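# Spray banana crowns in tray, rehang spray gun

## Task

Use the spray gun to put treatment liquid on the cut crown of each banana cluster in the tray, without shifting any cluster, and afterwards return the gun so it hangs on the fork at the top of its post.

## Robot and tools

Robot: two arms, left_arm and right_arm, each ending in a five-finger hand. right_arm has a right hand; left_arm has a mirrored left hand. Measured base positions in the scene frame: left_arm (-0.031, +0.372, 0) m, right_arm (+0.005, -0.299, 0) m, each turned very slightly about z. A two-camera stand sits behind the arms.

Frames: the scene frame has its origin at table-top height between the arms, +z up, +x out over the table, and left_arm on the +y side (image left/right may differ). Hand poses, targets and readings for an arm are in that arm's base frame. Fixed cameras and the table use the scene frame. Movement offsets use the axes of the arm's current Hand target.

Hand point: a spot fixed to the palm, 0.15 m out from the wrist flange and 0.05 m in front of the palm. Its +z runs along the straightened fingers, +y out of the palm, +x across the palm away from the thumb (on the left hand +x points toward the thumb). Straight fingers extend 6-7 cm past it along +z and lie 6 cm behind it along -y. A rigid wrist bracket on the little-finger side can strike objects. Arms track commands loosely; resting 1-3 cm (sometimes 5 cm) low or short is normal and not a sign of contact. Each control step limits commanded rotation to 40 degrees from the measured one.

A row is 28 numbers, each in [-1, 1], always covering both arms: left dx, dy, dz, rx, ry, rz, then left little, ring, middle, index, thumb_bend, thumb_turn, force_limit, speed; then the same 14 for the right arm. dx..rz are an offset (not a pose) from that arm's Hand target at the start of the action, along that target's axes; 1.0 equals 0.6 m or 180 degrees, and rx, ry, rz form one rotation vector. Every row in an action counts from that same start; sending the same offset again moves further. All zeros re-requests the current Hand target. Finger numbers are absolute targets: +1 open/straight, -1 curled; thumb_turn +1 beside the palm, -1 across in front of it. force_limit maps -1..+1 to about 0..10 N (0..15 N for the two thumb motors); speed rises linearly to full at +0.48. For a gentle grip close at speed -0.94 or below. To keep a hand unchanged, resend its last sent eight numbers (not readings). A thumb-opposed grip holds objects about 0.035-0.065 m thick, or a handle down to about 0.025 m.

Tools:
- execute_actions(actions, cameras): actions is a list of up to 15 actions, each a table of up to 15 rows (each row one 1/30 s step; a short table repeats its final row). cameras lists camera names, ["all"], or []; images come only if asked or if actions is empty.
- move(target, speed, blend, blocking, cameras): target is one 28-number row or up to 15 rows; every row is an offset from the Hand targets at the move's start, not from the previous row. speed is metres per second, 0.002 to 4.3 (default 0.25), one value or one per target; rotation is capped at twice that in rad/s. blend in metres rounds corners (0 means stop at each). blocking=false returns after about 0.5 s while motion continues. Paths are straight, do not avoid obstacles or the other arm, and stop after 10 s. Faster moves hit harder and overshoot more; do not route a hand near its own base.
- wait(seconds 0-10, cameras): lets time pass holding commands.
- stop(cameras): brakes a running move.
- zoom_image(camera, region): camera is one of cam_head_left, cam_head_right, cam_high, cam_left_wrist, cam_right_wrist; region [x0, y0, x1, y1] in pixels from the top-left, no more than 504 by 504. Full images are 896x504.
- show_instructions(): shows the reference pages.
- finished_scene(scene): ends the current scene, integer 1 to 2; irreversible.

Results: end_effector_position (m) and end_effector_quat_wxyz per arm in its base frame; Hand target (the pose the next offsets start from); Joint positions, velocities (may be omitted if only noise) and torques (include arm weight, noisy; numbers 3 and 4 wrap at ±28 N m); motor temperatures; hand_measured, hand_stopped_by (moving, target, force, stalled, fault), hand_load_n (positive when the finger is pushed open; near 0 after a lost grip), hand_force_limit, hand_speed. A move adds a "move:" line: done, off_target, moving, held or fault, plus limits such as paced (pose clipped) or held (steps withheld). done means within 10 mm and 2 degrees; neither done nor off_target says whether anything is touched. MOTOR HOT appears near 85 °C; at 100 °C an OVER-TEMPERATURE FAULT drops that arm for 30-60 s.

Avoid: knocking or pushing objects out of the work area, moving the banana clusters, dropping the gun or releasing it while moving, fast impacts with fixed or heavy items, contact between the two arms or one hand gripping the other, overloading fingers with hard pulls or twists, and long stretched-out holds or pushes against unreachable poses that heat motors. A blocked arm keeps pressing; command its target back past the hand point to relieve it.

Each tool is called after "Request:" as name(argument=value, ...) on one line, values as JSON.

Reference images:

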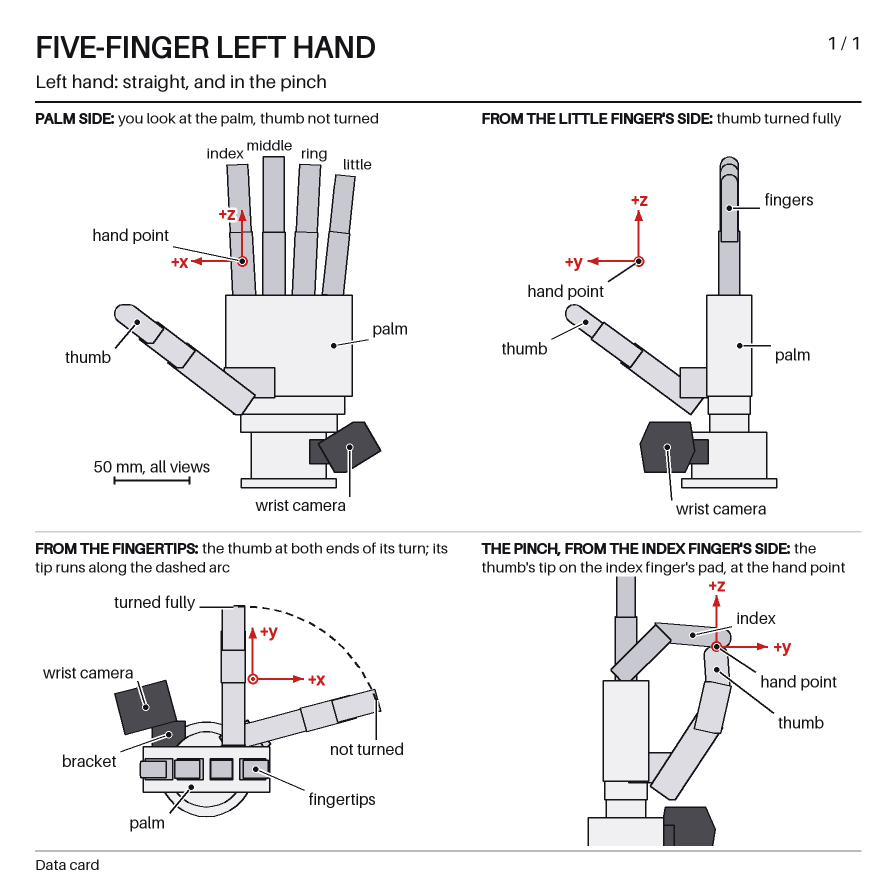

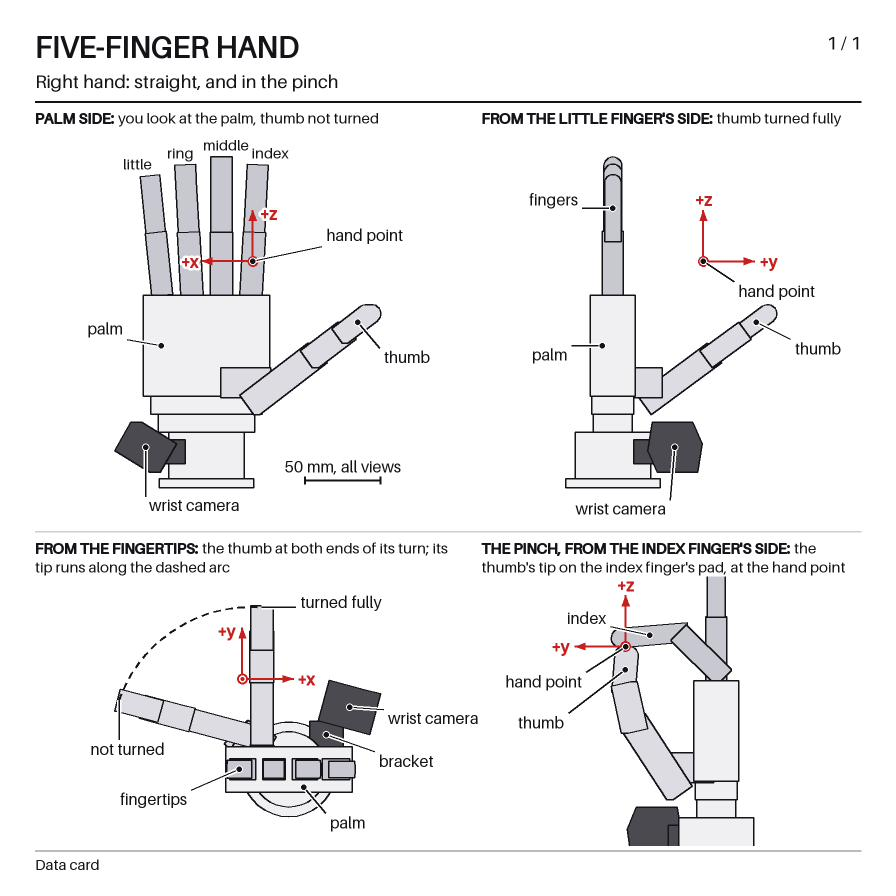

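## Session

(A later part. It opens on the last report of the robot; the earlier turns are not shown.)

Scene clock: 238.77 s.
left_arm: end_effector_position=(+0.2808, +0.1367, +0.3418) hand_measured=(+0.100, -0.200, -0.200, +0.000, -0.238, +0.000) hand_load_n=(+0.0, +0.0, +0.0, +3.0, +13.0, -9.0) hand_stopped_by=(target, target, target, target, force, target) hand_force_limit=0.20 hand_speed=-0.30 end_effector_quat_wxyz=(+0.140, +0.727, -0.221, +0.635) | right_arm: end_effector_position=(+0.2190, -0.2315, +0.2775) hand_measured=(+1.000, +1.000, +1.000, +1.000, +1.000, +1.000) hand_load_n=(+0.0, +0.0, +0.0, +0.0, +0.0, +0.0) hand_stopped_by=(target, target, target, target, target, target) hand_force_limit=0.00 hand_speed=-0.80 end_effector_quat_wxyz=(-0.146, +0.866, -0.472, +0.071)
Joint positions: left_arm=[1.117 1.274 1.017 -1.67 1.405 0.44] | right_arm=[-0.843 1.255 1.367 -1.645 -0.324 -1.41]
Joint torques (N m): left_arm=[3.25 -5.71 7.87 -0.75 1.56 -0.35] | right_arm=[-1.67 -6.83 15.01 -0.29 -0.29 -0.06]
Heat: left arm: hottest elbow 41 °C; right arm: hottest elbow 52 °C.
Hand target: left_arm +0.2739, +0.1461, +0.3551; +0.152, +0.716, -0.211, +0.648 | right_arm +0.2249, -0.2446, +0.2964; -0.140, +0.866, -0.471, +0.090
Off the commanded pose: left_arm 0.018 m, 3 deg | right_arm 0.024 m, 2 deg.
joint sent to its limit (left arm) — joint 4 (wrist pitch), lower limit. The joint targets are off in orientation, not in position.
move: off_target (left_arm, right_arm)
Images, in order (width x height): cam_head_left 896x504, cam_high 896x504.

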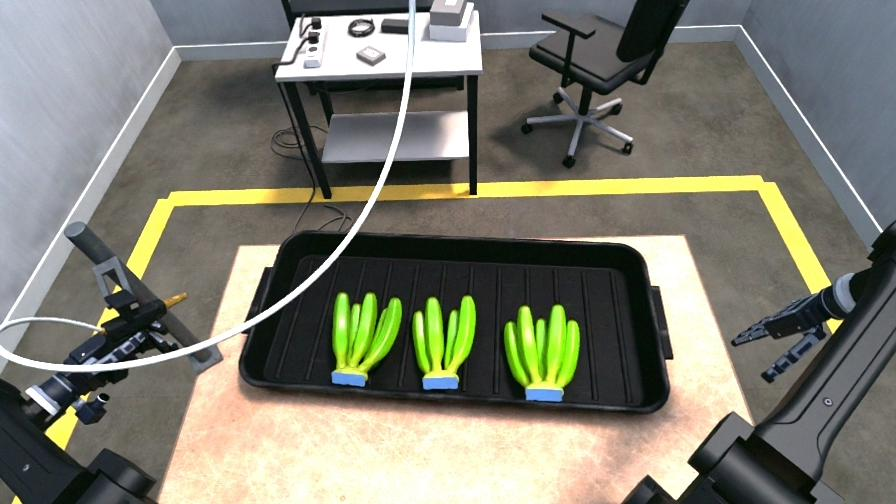

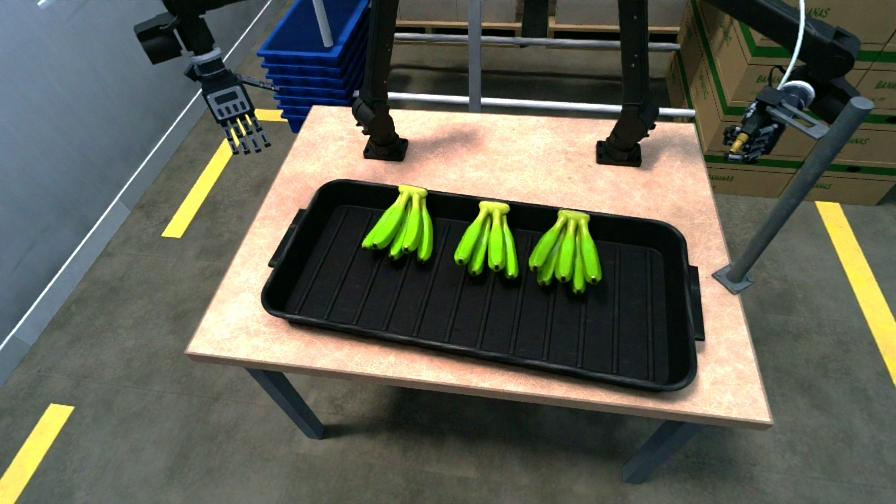

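Request:
zoom_image(camera="cam_head_left", region=[95, 280, 145, 320])

Request:
wait(seconds=0.1, cameras=["cam_head_right"])

Request:
zoom_image(camera="cam_head_right", region=[105, 275, 155, 315])

Scaled by 10.080 from the camera's 896x504 image, which has a finer 1280x720 frame.

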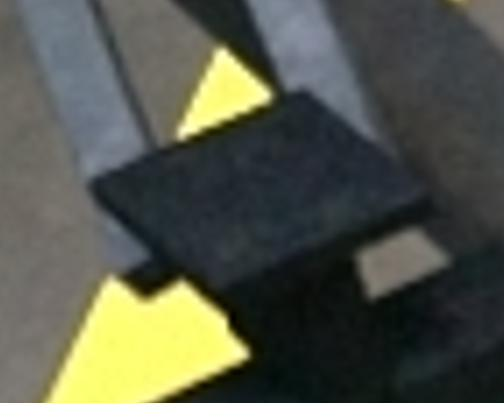

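Scene clock: 239.10 s.
left_arm: end_effector_position=(+0.2808, +0.1367, +0.3418) hand_measured=(+0.100, -0.200, -0.200, +0.000, -0.238, +0.000) hand_load_n=(+0.0, +0.0, +0.0, +3.0, +13.5, -9.0) hand_stopped_by=(target, target, target, target, force, target) hand_force_limit=0.20 hand_speed=-0.30 end_effector_quat_wxyz=(+0.140, +0.727, -0.221, +0.635) | right_arm: end_effector_position=(+0.2190, -0.2315, +0.2775) hand_measured=(+1.000, +1.000, +1.000, +1.000, +1.000, +1.000) hand_load_n=(+0.0, +0.0, +0.0, +0.0, +0.0, +0.0) hand_stopped_by=(target, target, target, target, target, target) hand_force_limit=0.00 hand_speed=-0.80 end_effector_quat_wxyz=(-0.146, +0.866, -0.472, +0.071)
Joint positions: left_arm=[1.117 1.274 1.017 -1.67 1.405 0.44] | right_arm=[-0.843 1.255 1.367 -1.645 -0.324 -1.41]
Joint torques (N m): left_arm=[3.31 -5.71 7.87 -0.76 1.56 -0.34] | right_arm=[-1.67 -6.83 15.01 -0.29 -0.29 -0.06]
Heat: left arm: hottest elbow 41 °C; right arm: hottest elbow 52 °C.
Hand target: left_arm +0.2739, +0.1461, +0.3551; +0.152, +0.716, -0.211, +0.648 | right_arm +0.2249, -0.2446, +0.2964; -0.140, +0.866, -0.471, +0.090
Off the commanded pose: left_arm 0.018 m, 3 deg | right_arm 0.024 m, 2 deg.
wait: 0.10 s; at rest from the start
Images, in order (width x height): cam_head_right 896x504.

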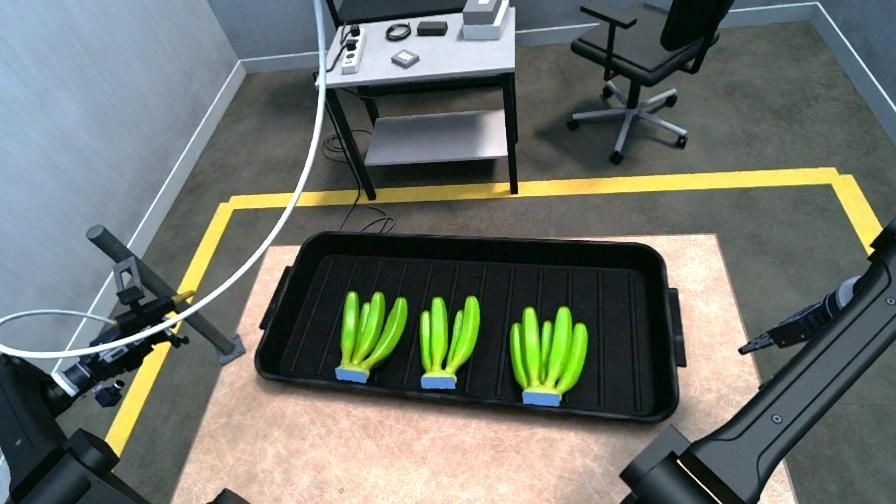

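Scaled by 10.080 from the camera's 896x504 image, which has a finer 1280x720 frame.

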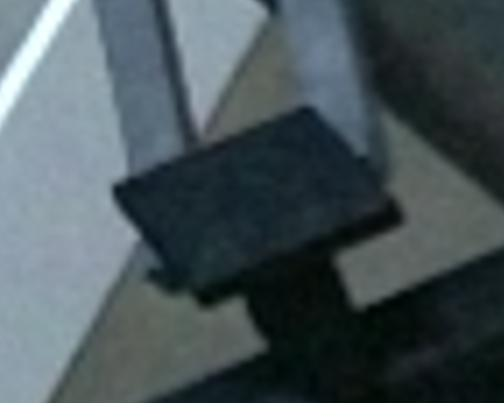

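Request:
move(target=[0.0017, 0.0153, 0.0067, 0,0.039,0, 0.1,-0.2,-0.2,0.0,-0.92,0.0,0.2,-0.3, 0,0,0,0,0,0, 1,1,1,1,1,1,0,-0.8], speed=0.05, cameras=["cam_head_left","cam_high","cam_head_right"])

Request:
zoom_image(camera="cam_head_left", region=[80, 260, 160, 340])

Request:
zoom_image(camera="cam_high", region=[740, 60, 820, 140])

Scene clock: 243.83 s.
left_arm: end_effector_position=(+0.2767, +0.1367, +0.3479) hand_measured=(+0.100, -0.200, -0.200, +0.000, -0.238, +0.000) hand_load_n=(+0.0, +0.0, +0.0, +3.0, +13.0, -9.5) hand_stopped_by=(target, target, target, target, force, target) hand_force_limit=0.20 hand_speed=-0.30 end_effector_quat_wxyz=(+0.138, +0.699, -0.176, +0.679) | right_arm: end_effector_position=(+0.2190, -0.2315, +0.2775) hand_measured=(+1.000, +1.000, +1.000, +1.000, +1.000, +1.000) hand_load_n=(+0.0, +0.0, +0.0, +0.0, +0.0, +0.0) hand_stopped_by=(target, target, target, target, target, target) hand_force_limit=0.00 hand_speed=-0.80 end_effector_quat_wxyz=(-0.146, +0.866, -0.472, +0.071)
Joint positions: left_arm=[1.141 1.258 0.949 -1.67 1.527 0.456] | right_arm=[-0.843 1.255 1.367 -1.645 -0.324 -1.41]
Joint torques (N m): left_arm=[0.97 -5.66 7.39 -0.76 1.14 -0.07] | right_arm=[-1.67 -6.83 15.01 -0.29 -0.29 -0.05]
Heat: left arm: hottest elbow 41 °C; right arm: hottest elbow 52 °C.
Hand target: left_arm +0.2728, +0.1360, +0.3551; +0.165, +0.675, -0.201, +0.690 | right_arm +0.2249, -0.2446, +0.2964; -0.140, +0.866, -0.471, +0.090
Off the commanded pose: left_arm 0.008 m, 5 deg | right_arm 0.024 m, 2 deg.
joint sent to its limit (left arm) — joint 4 (wrist pitch), lower limit. The joint targets are off in orientation, not in position.
move: off_target (left_arm, right_arm)
Images, in order (width x height): cam_head_left 896x504, cam_head_right 896x504, cam_high 896x504.

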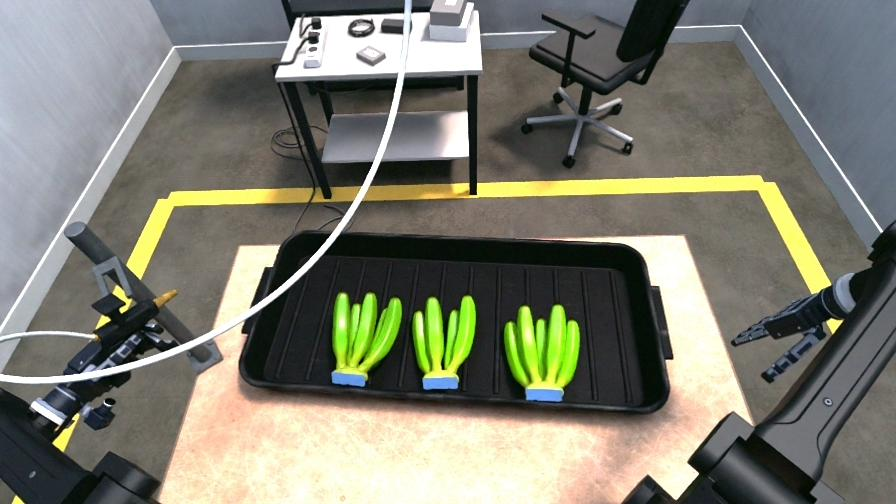

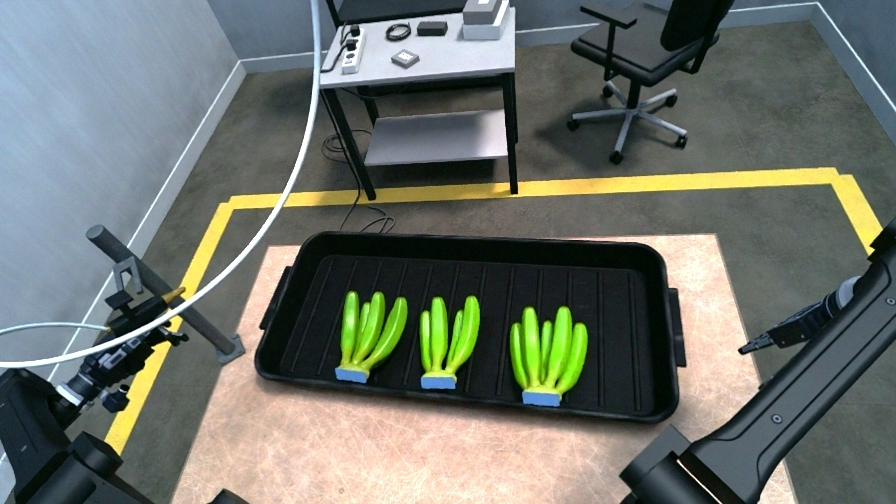

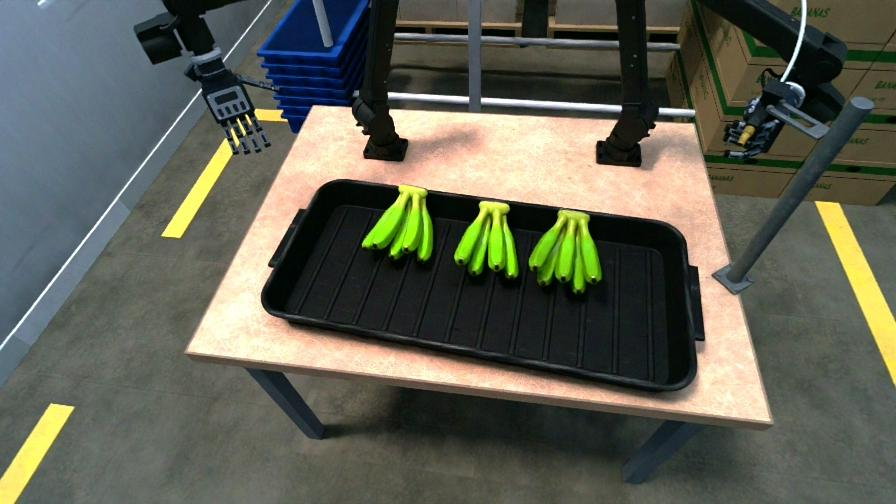

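Scaled by 6.300 from the camera's 896x504 image, which has a finer 1280x720 frame.

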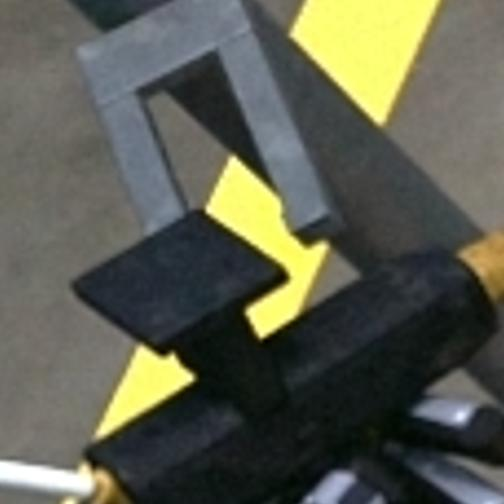

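Scaled by 6.300 from the camera's 896x504 image, which has a finer 1280x720 frame.

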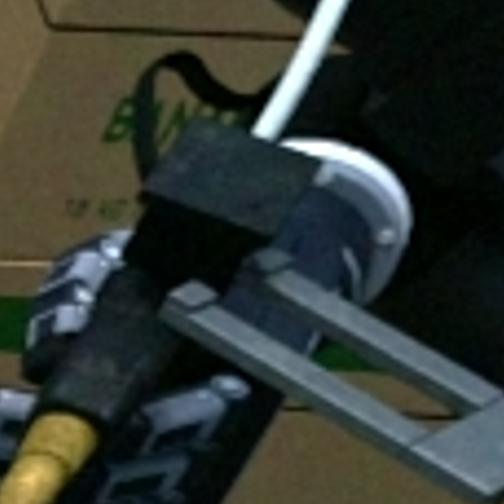

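Request:
move(target=[-0.0030, -0.0158, 0.0295, 0,0,0, 0.1,-0.2,-0.2,0.0,-0.92,0.0,0.2,-0.3, 0,0,0,0,0,0, 1,1,1,1,1,1,0,-0.8], speed=0.05, cameras=["cam_head_left","cam_high"])

Request:
zoom_image(camera="cam_head_left", region=[80, 260, 160, 340])

Request:
zoom_image(camera="cam_high", region=[740, 60, 820, 140])

Scene clock: 245.93 s.
left_arm: end_effector_position=(+0.2877, +0.1290, +0.3437) hand_measured=(+0.100, -0.200, -0.200, +0.000, -0.238, +0.000) hand_load_n=(+0.0, +0.0, +0.0, +3.0, +13.0, -9.5) hand_stopped_by=(target, target, target, target, force, target) hand_force_limit=0.20 hand_speed=-0.30 end_effector_quat_wxyz=(+0.156, +0.687, -0.187, +0.684) | right_arm: end_effector_position=(+0.2190, -0.2315, +0.2775) hand_measured=(+1.000, +1.000, +1.000, +1.000, +1.000, +1.000) hand_load_n=(+0.0, +0.0, -0.5, +0.0, +0.0, +0.0) hand_stopped_by=(target, target, target, target, target, target) hand_force_limit=0.00 hand_speed=-0.80 end_effector_quat_wxyz=(-0.146, +0.866, -0.472, +0.071)
Joint positions: left_arm=[1.087 1.291 0.949 -1.67 1.555 0.483] | right_arm=[-0.843 1.255 1.367 -1.645 -0.324 -1.41]
Joint torques (N m): left_arm=[-0.38 -3.25 10.14 -0.79 1.1 -0.08] | right_arm=[-1.67 -6.83 15.01 -0.29 -0.29 -0.06]
Heat: left arm: hottest elbow 41 °C; right arm: hottest elbow 52 °C.
Hand target: left_arm +0.2930, +0.1355, +0.3539; +0.165, +0.675, -0.201, +0.690 | right_arm +0.2249, -0.2446, +0.2964; -0.140, +0.866, -0.471, +0.090
Off the commanded pose: left_arm 0.013 m, 2 deg | right_arm 0.024 m, 2 deg.
joint sent to its limit (left arm) — joint 4 (wrist pitch), lower limit. The joint targets still meet the commanded pose.
move: off_target (left_arm, right_arm)
Images, in order (width x height): cam_head_left 896x504, cam_high 896x504.

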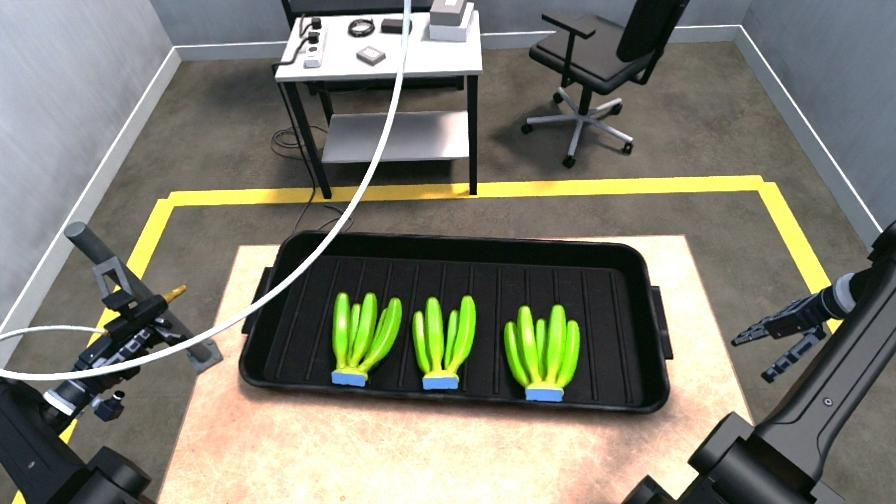

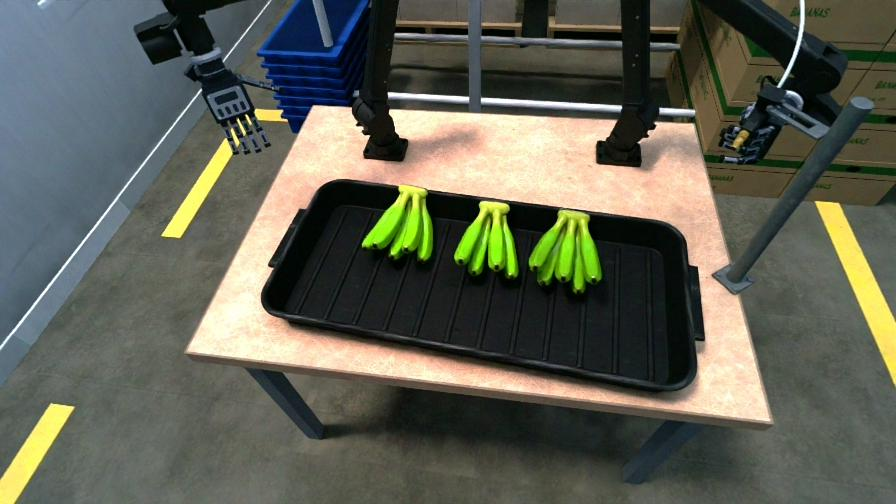

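Scaled by 6.300 from the camera's 896x504 image, which has a finer 1280x720 frame.

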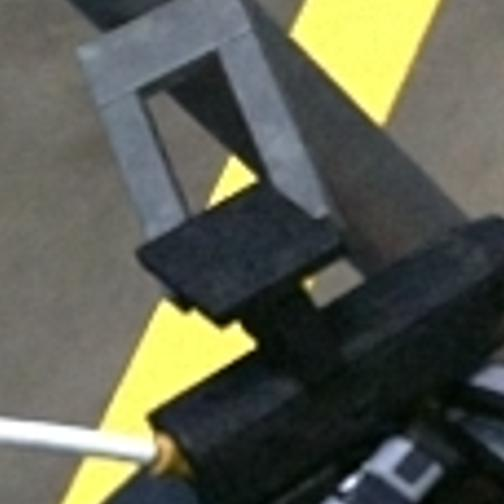

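Scaled by 6.300 from the camera's 896x504 image, which has a finer 1280x720 frame.

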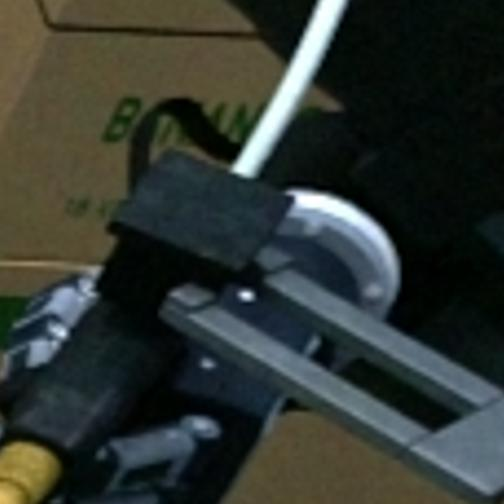

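Request:
move(target=[-0.0035, -0.0333, 0.0034, 0,0,0, 0.1,-0.2,-0.2,0.0,-0.92,0.0,0.2,-0.3, 0,0,0,0,0,0, 1,1,1,1,1,1,0,-0.8], speed=0.05, cameras=["cam_head_left","cam_high"])

Request:
zoom_image(camera="cam_head_left", region=[80, 260, 160, 340])

Request:
zoom_image(camera="cam_high", region=[740, 60, 820, 140])

Scene clock: 247.33 s.
left_arm: end_effector_position=(+0.2986, +0.1397, +0.3395) hand_measured=(+0.100, -0.200, -0.200, +0.000, -0.238, +0.000) hand_load_n=(+0.0, +0.0, +0.0, +3.0, +13.0, -10.5) hand_stopped_by=(target, target, target, target, force, target) hand_force_limit=0.20 hand_speed=-0.30 end_effector_quat_wxyz=(+0.162, +0.686, -0.195, +0.682) | right_arm: end_effector_position=(+0.2190, -0.2315, +0.2775) hand_measured=(+1.000, +1.000, +1.000, +1.000, +1.000, +1.000) hand_load_n=(+0.0, +0.0, +0.0, +0.0, +0.0, +0.0) hand_stopped_by=(target, target, target, target, target, target) hand_force_limit=0.00 hand_speed=-0.80 end_effector_quat_wxyz=(-0.146, +0.866, -0.472, +0.071)
Joint positions: left_arm=[1.069 1.348 0.989 -1.67 1.552 0.502] | right_arm=[-0.843 1.255 1.367 -1.645 -0.324 -1.41]
Joint torques (N m): left_arm=[0.32 -3.78 10.76 -0.8 1.27 -0.12] | right_arm=[-1.67 -6.83 15.01 -0.29 -0.29 -0.06]
Heat: left arm: hottest elbow 41 °C; right arm: hottest elbow 52 °C.
Hand target: left_arm +0.3048, +0.1519, +0.3529; +0.165, +0.675, -0.201, +0.690 | right_arm +0.2249, -0.2446, +0.2964; -0.140, +0.866, -0.471, +0.090
Off the commanded pose: left_arm 0.019 m, 2 deg | right_arm 0.024 m, 2 deg.
joint sent to its limit (left arm) — joint 4 (wrist pitch), lower limit. The joint targets still meet the commanded pose.
move: off_target (left_arm, right_arm)
Images, in order (width x height): cam_head_left 896x504, cam_high 896x504.

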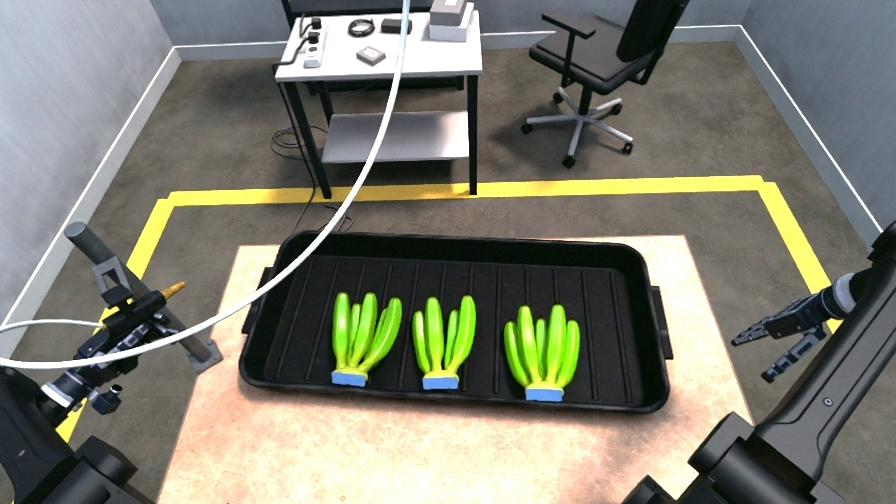

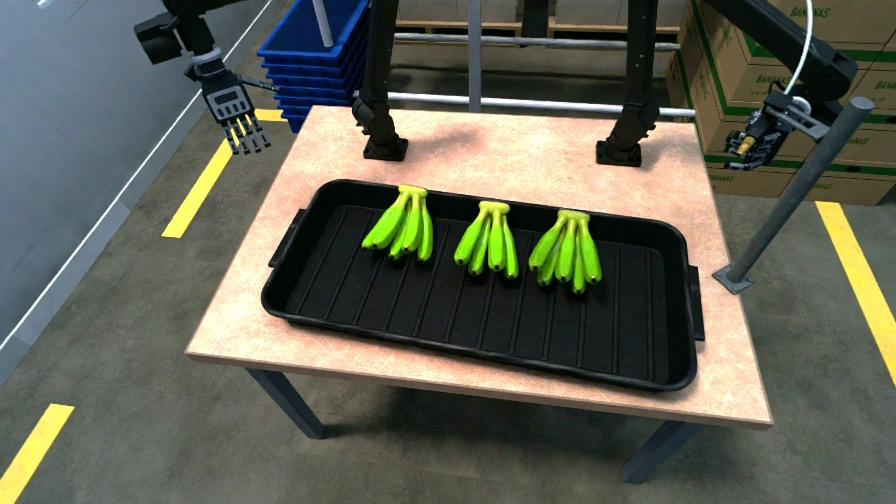

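Scaled by 6.300 from the camera's 896x504 image, which has a finer 1280x720 frame.

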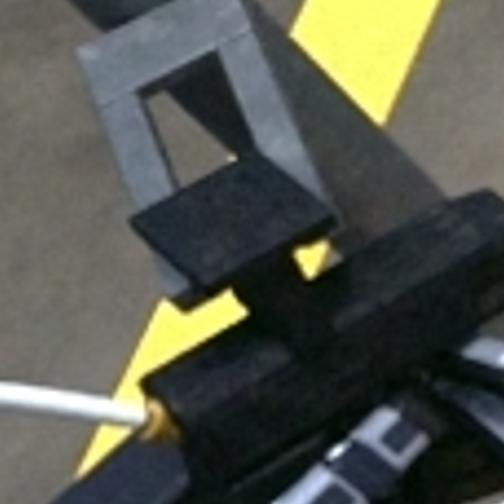

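Scaled by 6.300 from the camera's 896x504 image, which has a finer 1280x720 frame.

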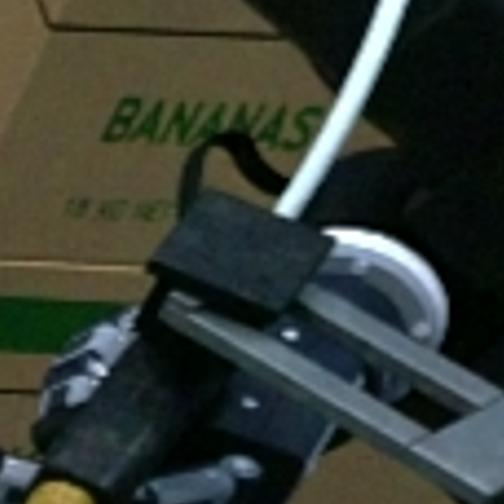

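Request:
move(target=[0.0027, -0.0133, -0.0007, 0,0,0, 0.1,-0.2,-0.2,0.0,-0.92,0.0,0.2,-0.3, 0,0,0,0,0,0, 1,1,1,1,1,1,0,-0.8], speed=0.05, cameras=["cam_head_left","cam_high"])

Request:
zoom_image(camera="cam_head_left", region=[80, 260, 160, 340])

Request:
zoom_image(camera="cam_high", region=[740, 60, 820, 140])

Scene clock: 248.77 s.
left_arm: end_effector_position=(+0.3022, +0.1437, +0.3399) hand_measured=(+0.100, -0.200, -0.200, +0.000, -0.238, +0.000) hand_load_n=(+0.0, +0.0, +0.0, +3.0, +13.0, -10.5) hand_stopped_by=(target, target, target, target, force, target) hand_force_limit=0.20 hand_speed=-0.30 end_effector_quat_wxyz=(+0.161, +0.686, -0.200, +0.681) | right_arm: end_effector_position=(+0.2190, -0.2315, +0.2775) hand_measured=(+1.000, +1.000, +1.000, +1.000, +1.000, +1.000) hand_load_n=(+0.0, +0.0, +0.0, -0.5, +0.0, +0.0) hand_stopped_by=(target, target, target, target, target, target) hand_force_limit=0.00 hand_speed=-0.80 end_effector_quat_wxyz=(-0.146, +0.866, -0.472, +0.071)
Joint positions: left_arm=[1.064 1.363 1.009 -1.67 1.547 0.504] | right_arm=[-0.843 1.255 1.367 -1.645 -0.324 -1.41]
Joint torques (N m): left_arm=[0.85 -3.78 10.95 -0.81 1.49 -0.24] | right_arm=[-1.67 -6.83 15.01 -0.29 -0.29 -0.05]
Heat: left arm: hottest elbow 41 °C; right arm: hottest elbow 52 °C.
Hand target: left_arm +0.3083, +0.1589, +0.3550; +0.164, +0.675, -0.201, +0.690 | right_arm +0.2249, -0.2446, +0.2964; -0.140, +0.866, -0.471, +0.090
Off the commanded pose: left_arm 0.022 m, 2 deg | right_arm 0.024 m, 2 deg.
joint sent to its limit (left arm) — joint 4 (wrist pitch), lower limit. The joint targets still meet the commanded pose.
move: off_target (left_arm, right_arm)
Images, in order (width x height): cam_head_left 896x504, cam_high 896x504.

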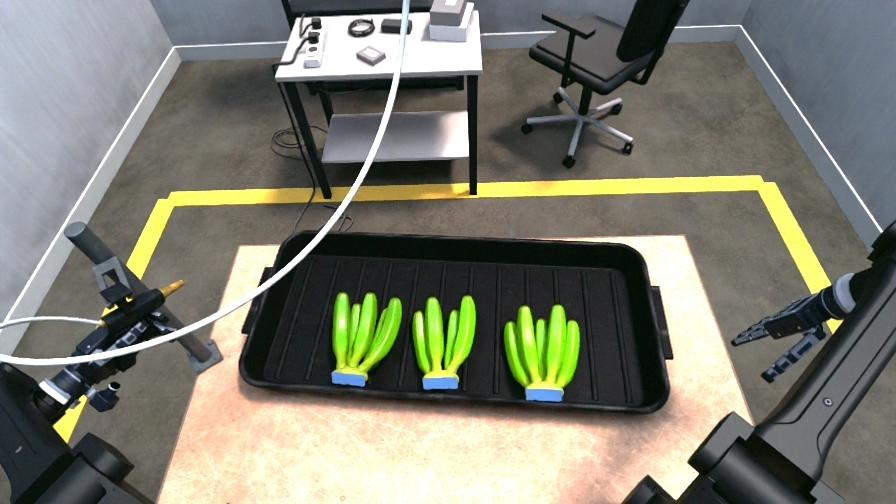

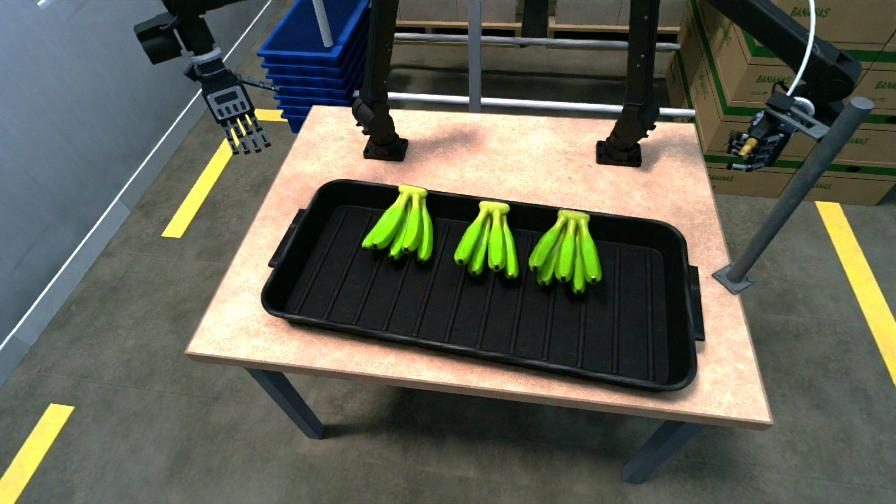

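Scaled by 6.300 from the camera's 896x504 image, which has a finer 1280x720 frame.

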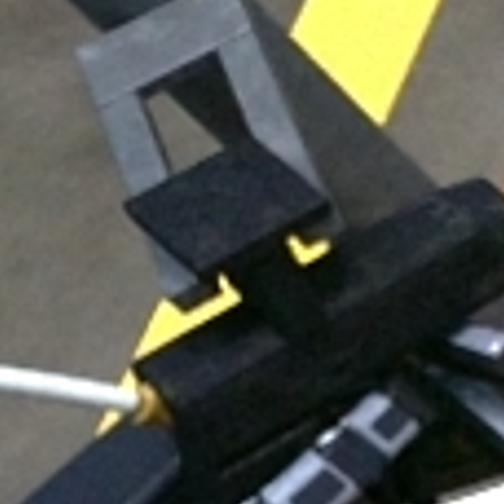

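Scaled by 6.300 from the camera's 896x504 image, which has a finer 1280x720 frame.

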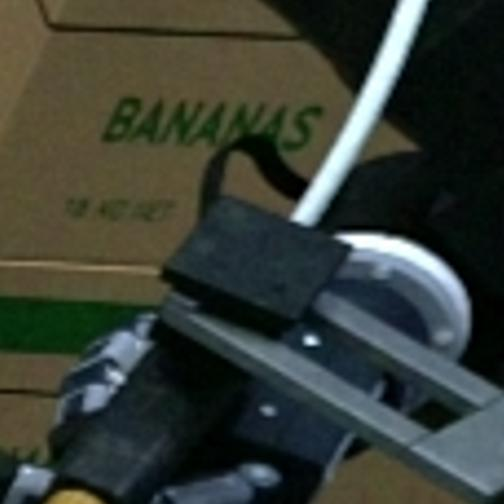

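Request:
move(target=[0.0005, -0.021, 0.0068, 0,0,0, 0.1,-0.2,-0.2,0.0,-0.92,0.0,0.2,-0.3, 0,0,0,0,0,0, 1,1,1,1,1,1,0,-0.8], speed=0.05, cameras=["cam_head_left","cam_high"])

Request:
zoom_image(camera="cam_head_left", region=[80, 260, 160, 340])

Request:
zoom_image(camera="cam_high", region=[740, 60, 820, 140])

Scene clock: 250.00 s.
left_arm: end_effector_position=(+0.3114, +0.1516, +0.3402) hand_measured=(+0.100, -0.200, -0.200, +0.000, -0.238, +0.000) hand_load_n=(+0.0, +0.0, +0.0, +3.0, +13.0, -10.5) hand_stopped_by=(target, target, target, target, force, target) hand_force_limit=0.20 hand_speed=-0.30 end_effector_quat_wxyz=(+0.166, +0.684, -0.206, +0.680) | right_arm: end_effector_position=(+0.2190, -0.2315, +0.2775) hand_measured=(+1.000, +1.000, +1.000, +1.000, +1.000, +1.000) hand_load_n=(+0.0, +0.0, +0.0, +0.0, +0.0, +0.0) hand_stopped_by=(target, target, target, target, target, target) hand_force_limit=0.00 hand_speed=-0.80 end_effector_quat_wxyz=(-0.146, +0.866, -0.472, +0.071)
Joint positions: left_arm=[1.05 1.4 1.046 -1.67 1.548 0.506] | right_arm=[-0.843 1.255 1.367 -1.645 -0.324 -1.41]
Joint torques (N m): left_arm=[0.97 -4.54 11.1 -0.83 1.62 -0.26] | right_arm=[-1.67 -6.83 15.01 -0.29 -0.28 -0.05]
Heat: left arm: hottest elbow 41 °C; right arm: hottest elbow 52 °C.
Hand target: left_arm +0.3182, +0.1677, +0.3561; +0.165, +0.675, -0.201, +0.690 | right_arm +0.2249, -0.2446, +0.2964; -0.140, +0.866, -0.471, +0.090
Off the commanded pose: left_arm 0.024 m, 2 deg | right_arm 0.024 m, 2 deg.
joint sent to its limit (left arm) — joint 4 (wrist pitch), lower limit. The joint targets still meet the commanded pose.
move: off_target (left_arm, right_arm)
Images, in order (width x height): cam_head_left 896x504, cam_high 896x504.

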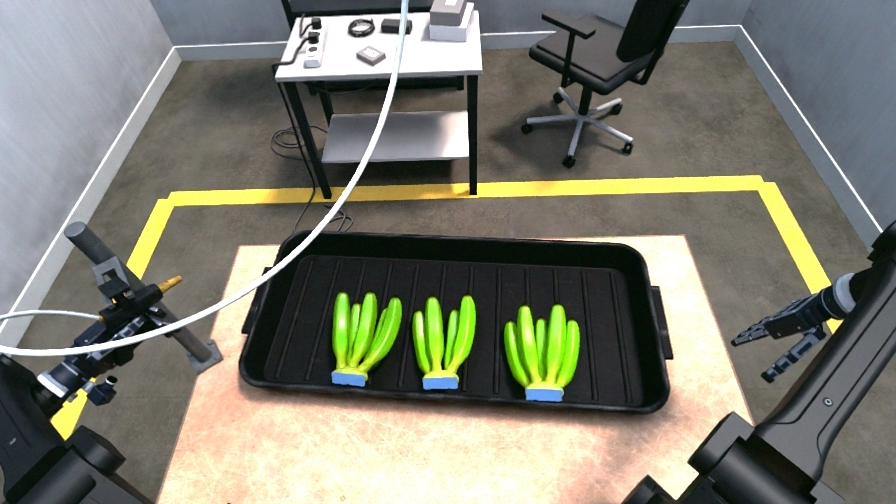

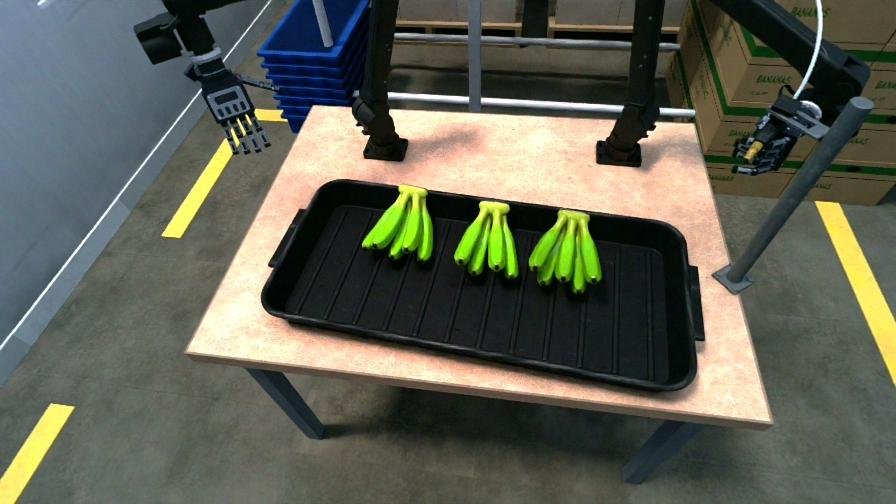

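Scaled by 6.300 from the camera's 896x504 image, which has a finer 1280x720 frame.

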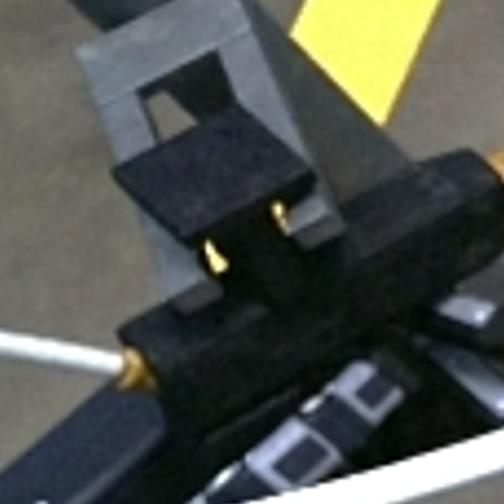

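Scaled by 6.300 from the camera's 896x504 image, which has a finer 1280x720 frame.

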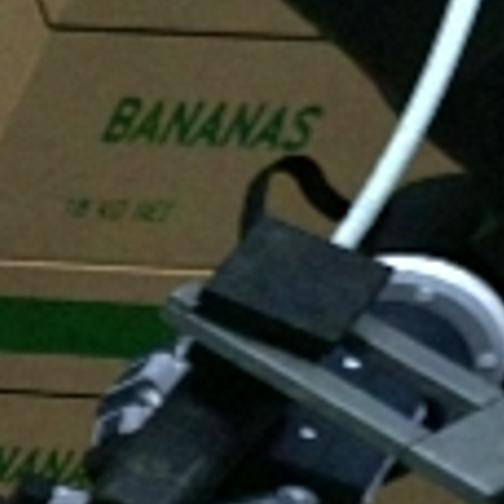

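Request:
move(target=[0.0005, -0.022, 0.0068, 0,0,0, 0.1,-0.2,-0.2,0.0,-0.92,0.0,0.2,-0.3, 0,0,0,0,0,0, 1,1,1,1,1,1,0,-0.8], speed=0.05, cameras=["cam_head_left","cam_high"])

Request:
zoom_image(camera="cam_head_left", region=[80, 260, 160, 340])

Request:
zoom_image(camera="cam_high", region=[740, 60, 820, 140])

Scene clock: 251.27 s.
left_arm: end_effector_position=(+0.3211, +0.1600, +0.3410) hand_measured=(+0.100, -0.200, -0.200, +0.000, -0.238, +0.000) hand_load_n=(+0.0, +0.0, +0.0, +3.0, +13.0, -10.5) hand_stopped_by=(target, target, target, target, force, target) hand_force_limit=0.20 hand_speed=-0.30 end_effector_quat_wxyz=(+0.169, +0.682, -0.211, +0.680) | right_arm: end_effector_position=(+0.2190, -0.2315, +0.2775) hand_measured=(+1.000, +1.000, +1.000, +1.000, +1.000, +1.000) hand_load_n=(+0.0, +0.0, +0.0, +0.0, +0.0, +0.0) hand_stopped_by=(target, target, target, target, target, target) hand_force_limit=0.00 hand_speed=-0.80 end_effector_quat_wxyz=(-0.146, +0.866, -0.472, +0.071)
Joint positions: left_arm=[1.035 1.437 1.086 -1.67 1.55 0.506] | right_arm=[-0.843 1.255 1.367 -1.645 -0.324 -1.41]
Joint torques (N m): left_arm=[1.26 -4.84 11 -0.81 1.67 -0.3] | right_arm=[-1.61 -6.83 15.01 -0.28 -0.29 -0.06]
Heat: left arm: hottest elbow 41 °C; right arm: hottest elbow 52 °C.
Hand target: left_arm +0.3282, +0.1771, +0.3571; +0.164, +0.675, -0.201, +0.690 | right_arm +0.2249, -0.2446, +0.2964; -0.140, +0.866, -0.471, +0.090
Off the commanded pose: left_arm 0.025 m, 2 deg | right_arm 0.024 m, 2 deg.
joint sent to its limit (left arm) — joint 5 (wrist yaw), upper limit. The joint targets still meet the commanded pose.
move: off_target (left_arm, right_arm)
Images, in order (width x height): cam_head_left 896x504, cam_high 896x504.

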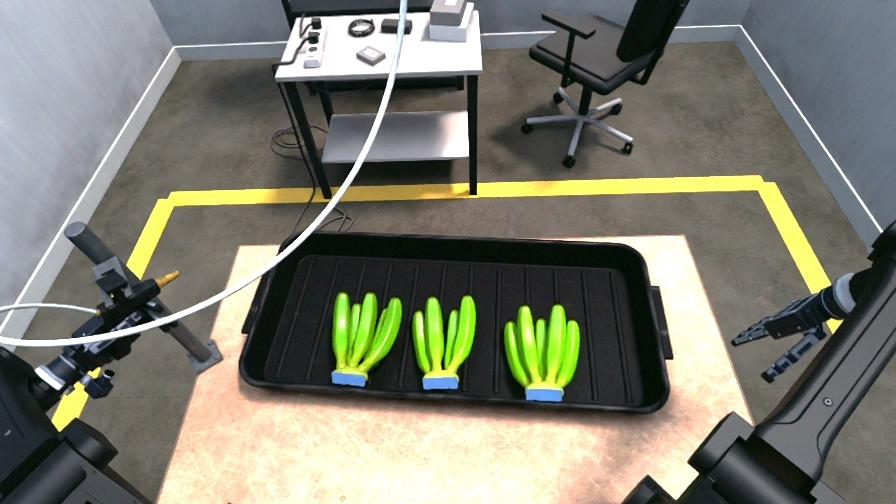

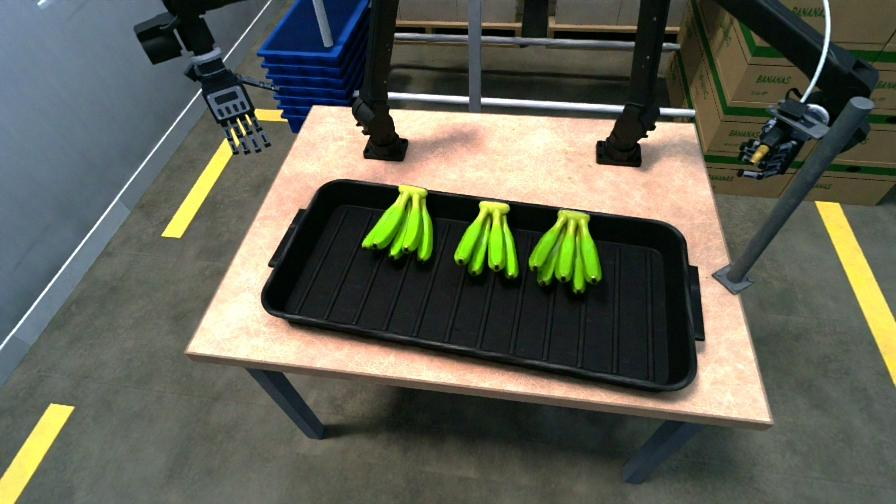

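Scaled by 6.300 from the camera's 896x504 image, which has a finer 1280x720 frame.

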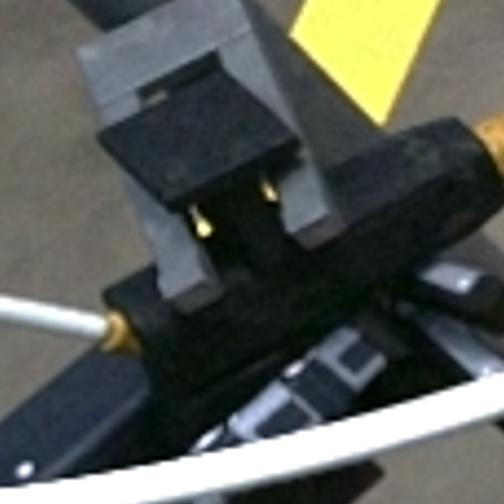

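Scaled by 6.300 from the camera's 896x504 image, which has a finer 1280x720 frame.

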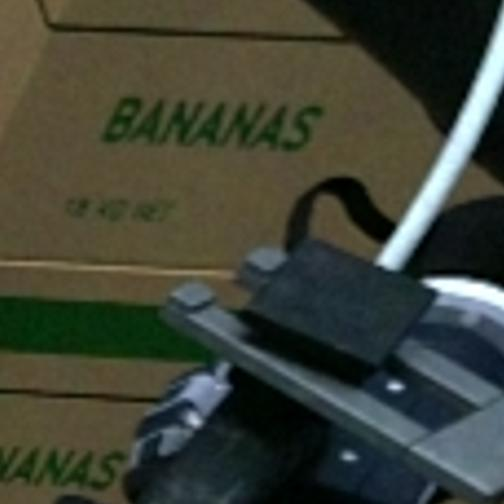

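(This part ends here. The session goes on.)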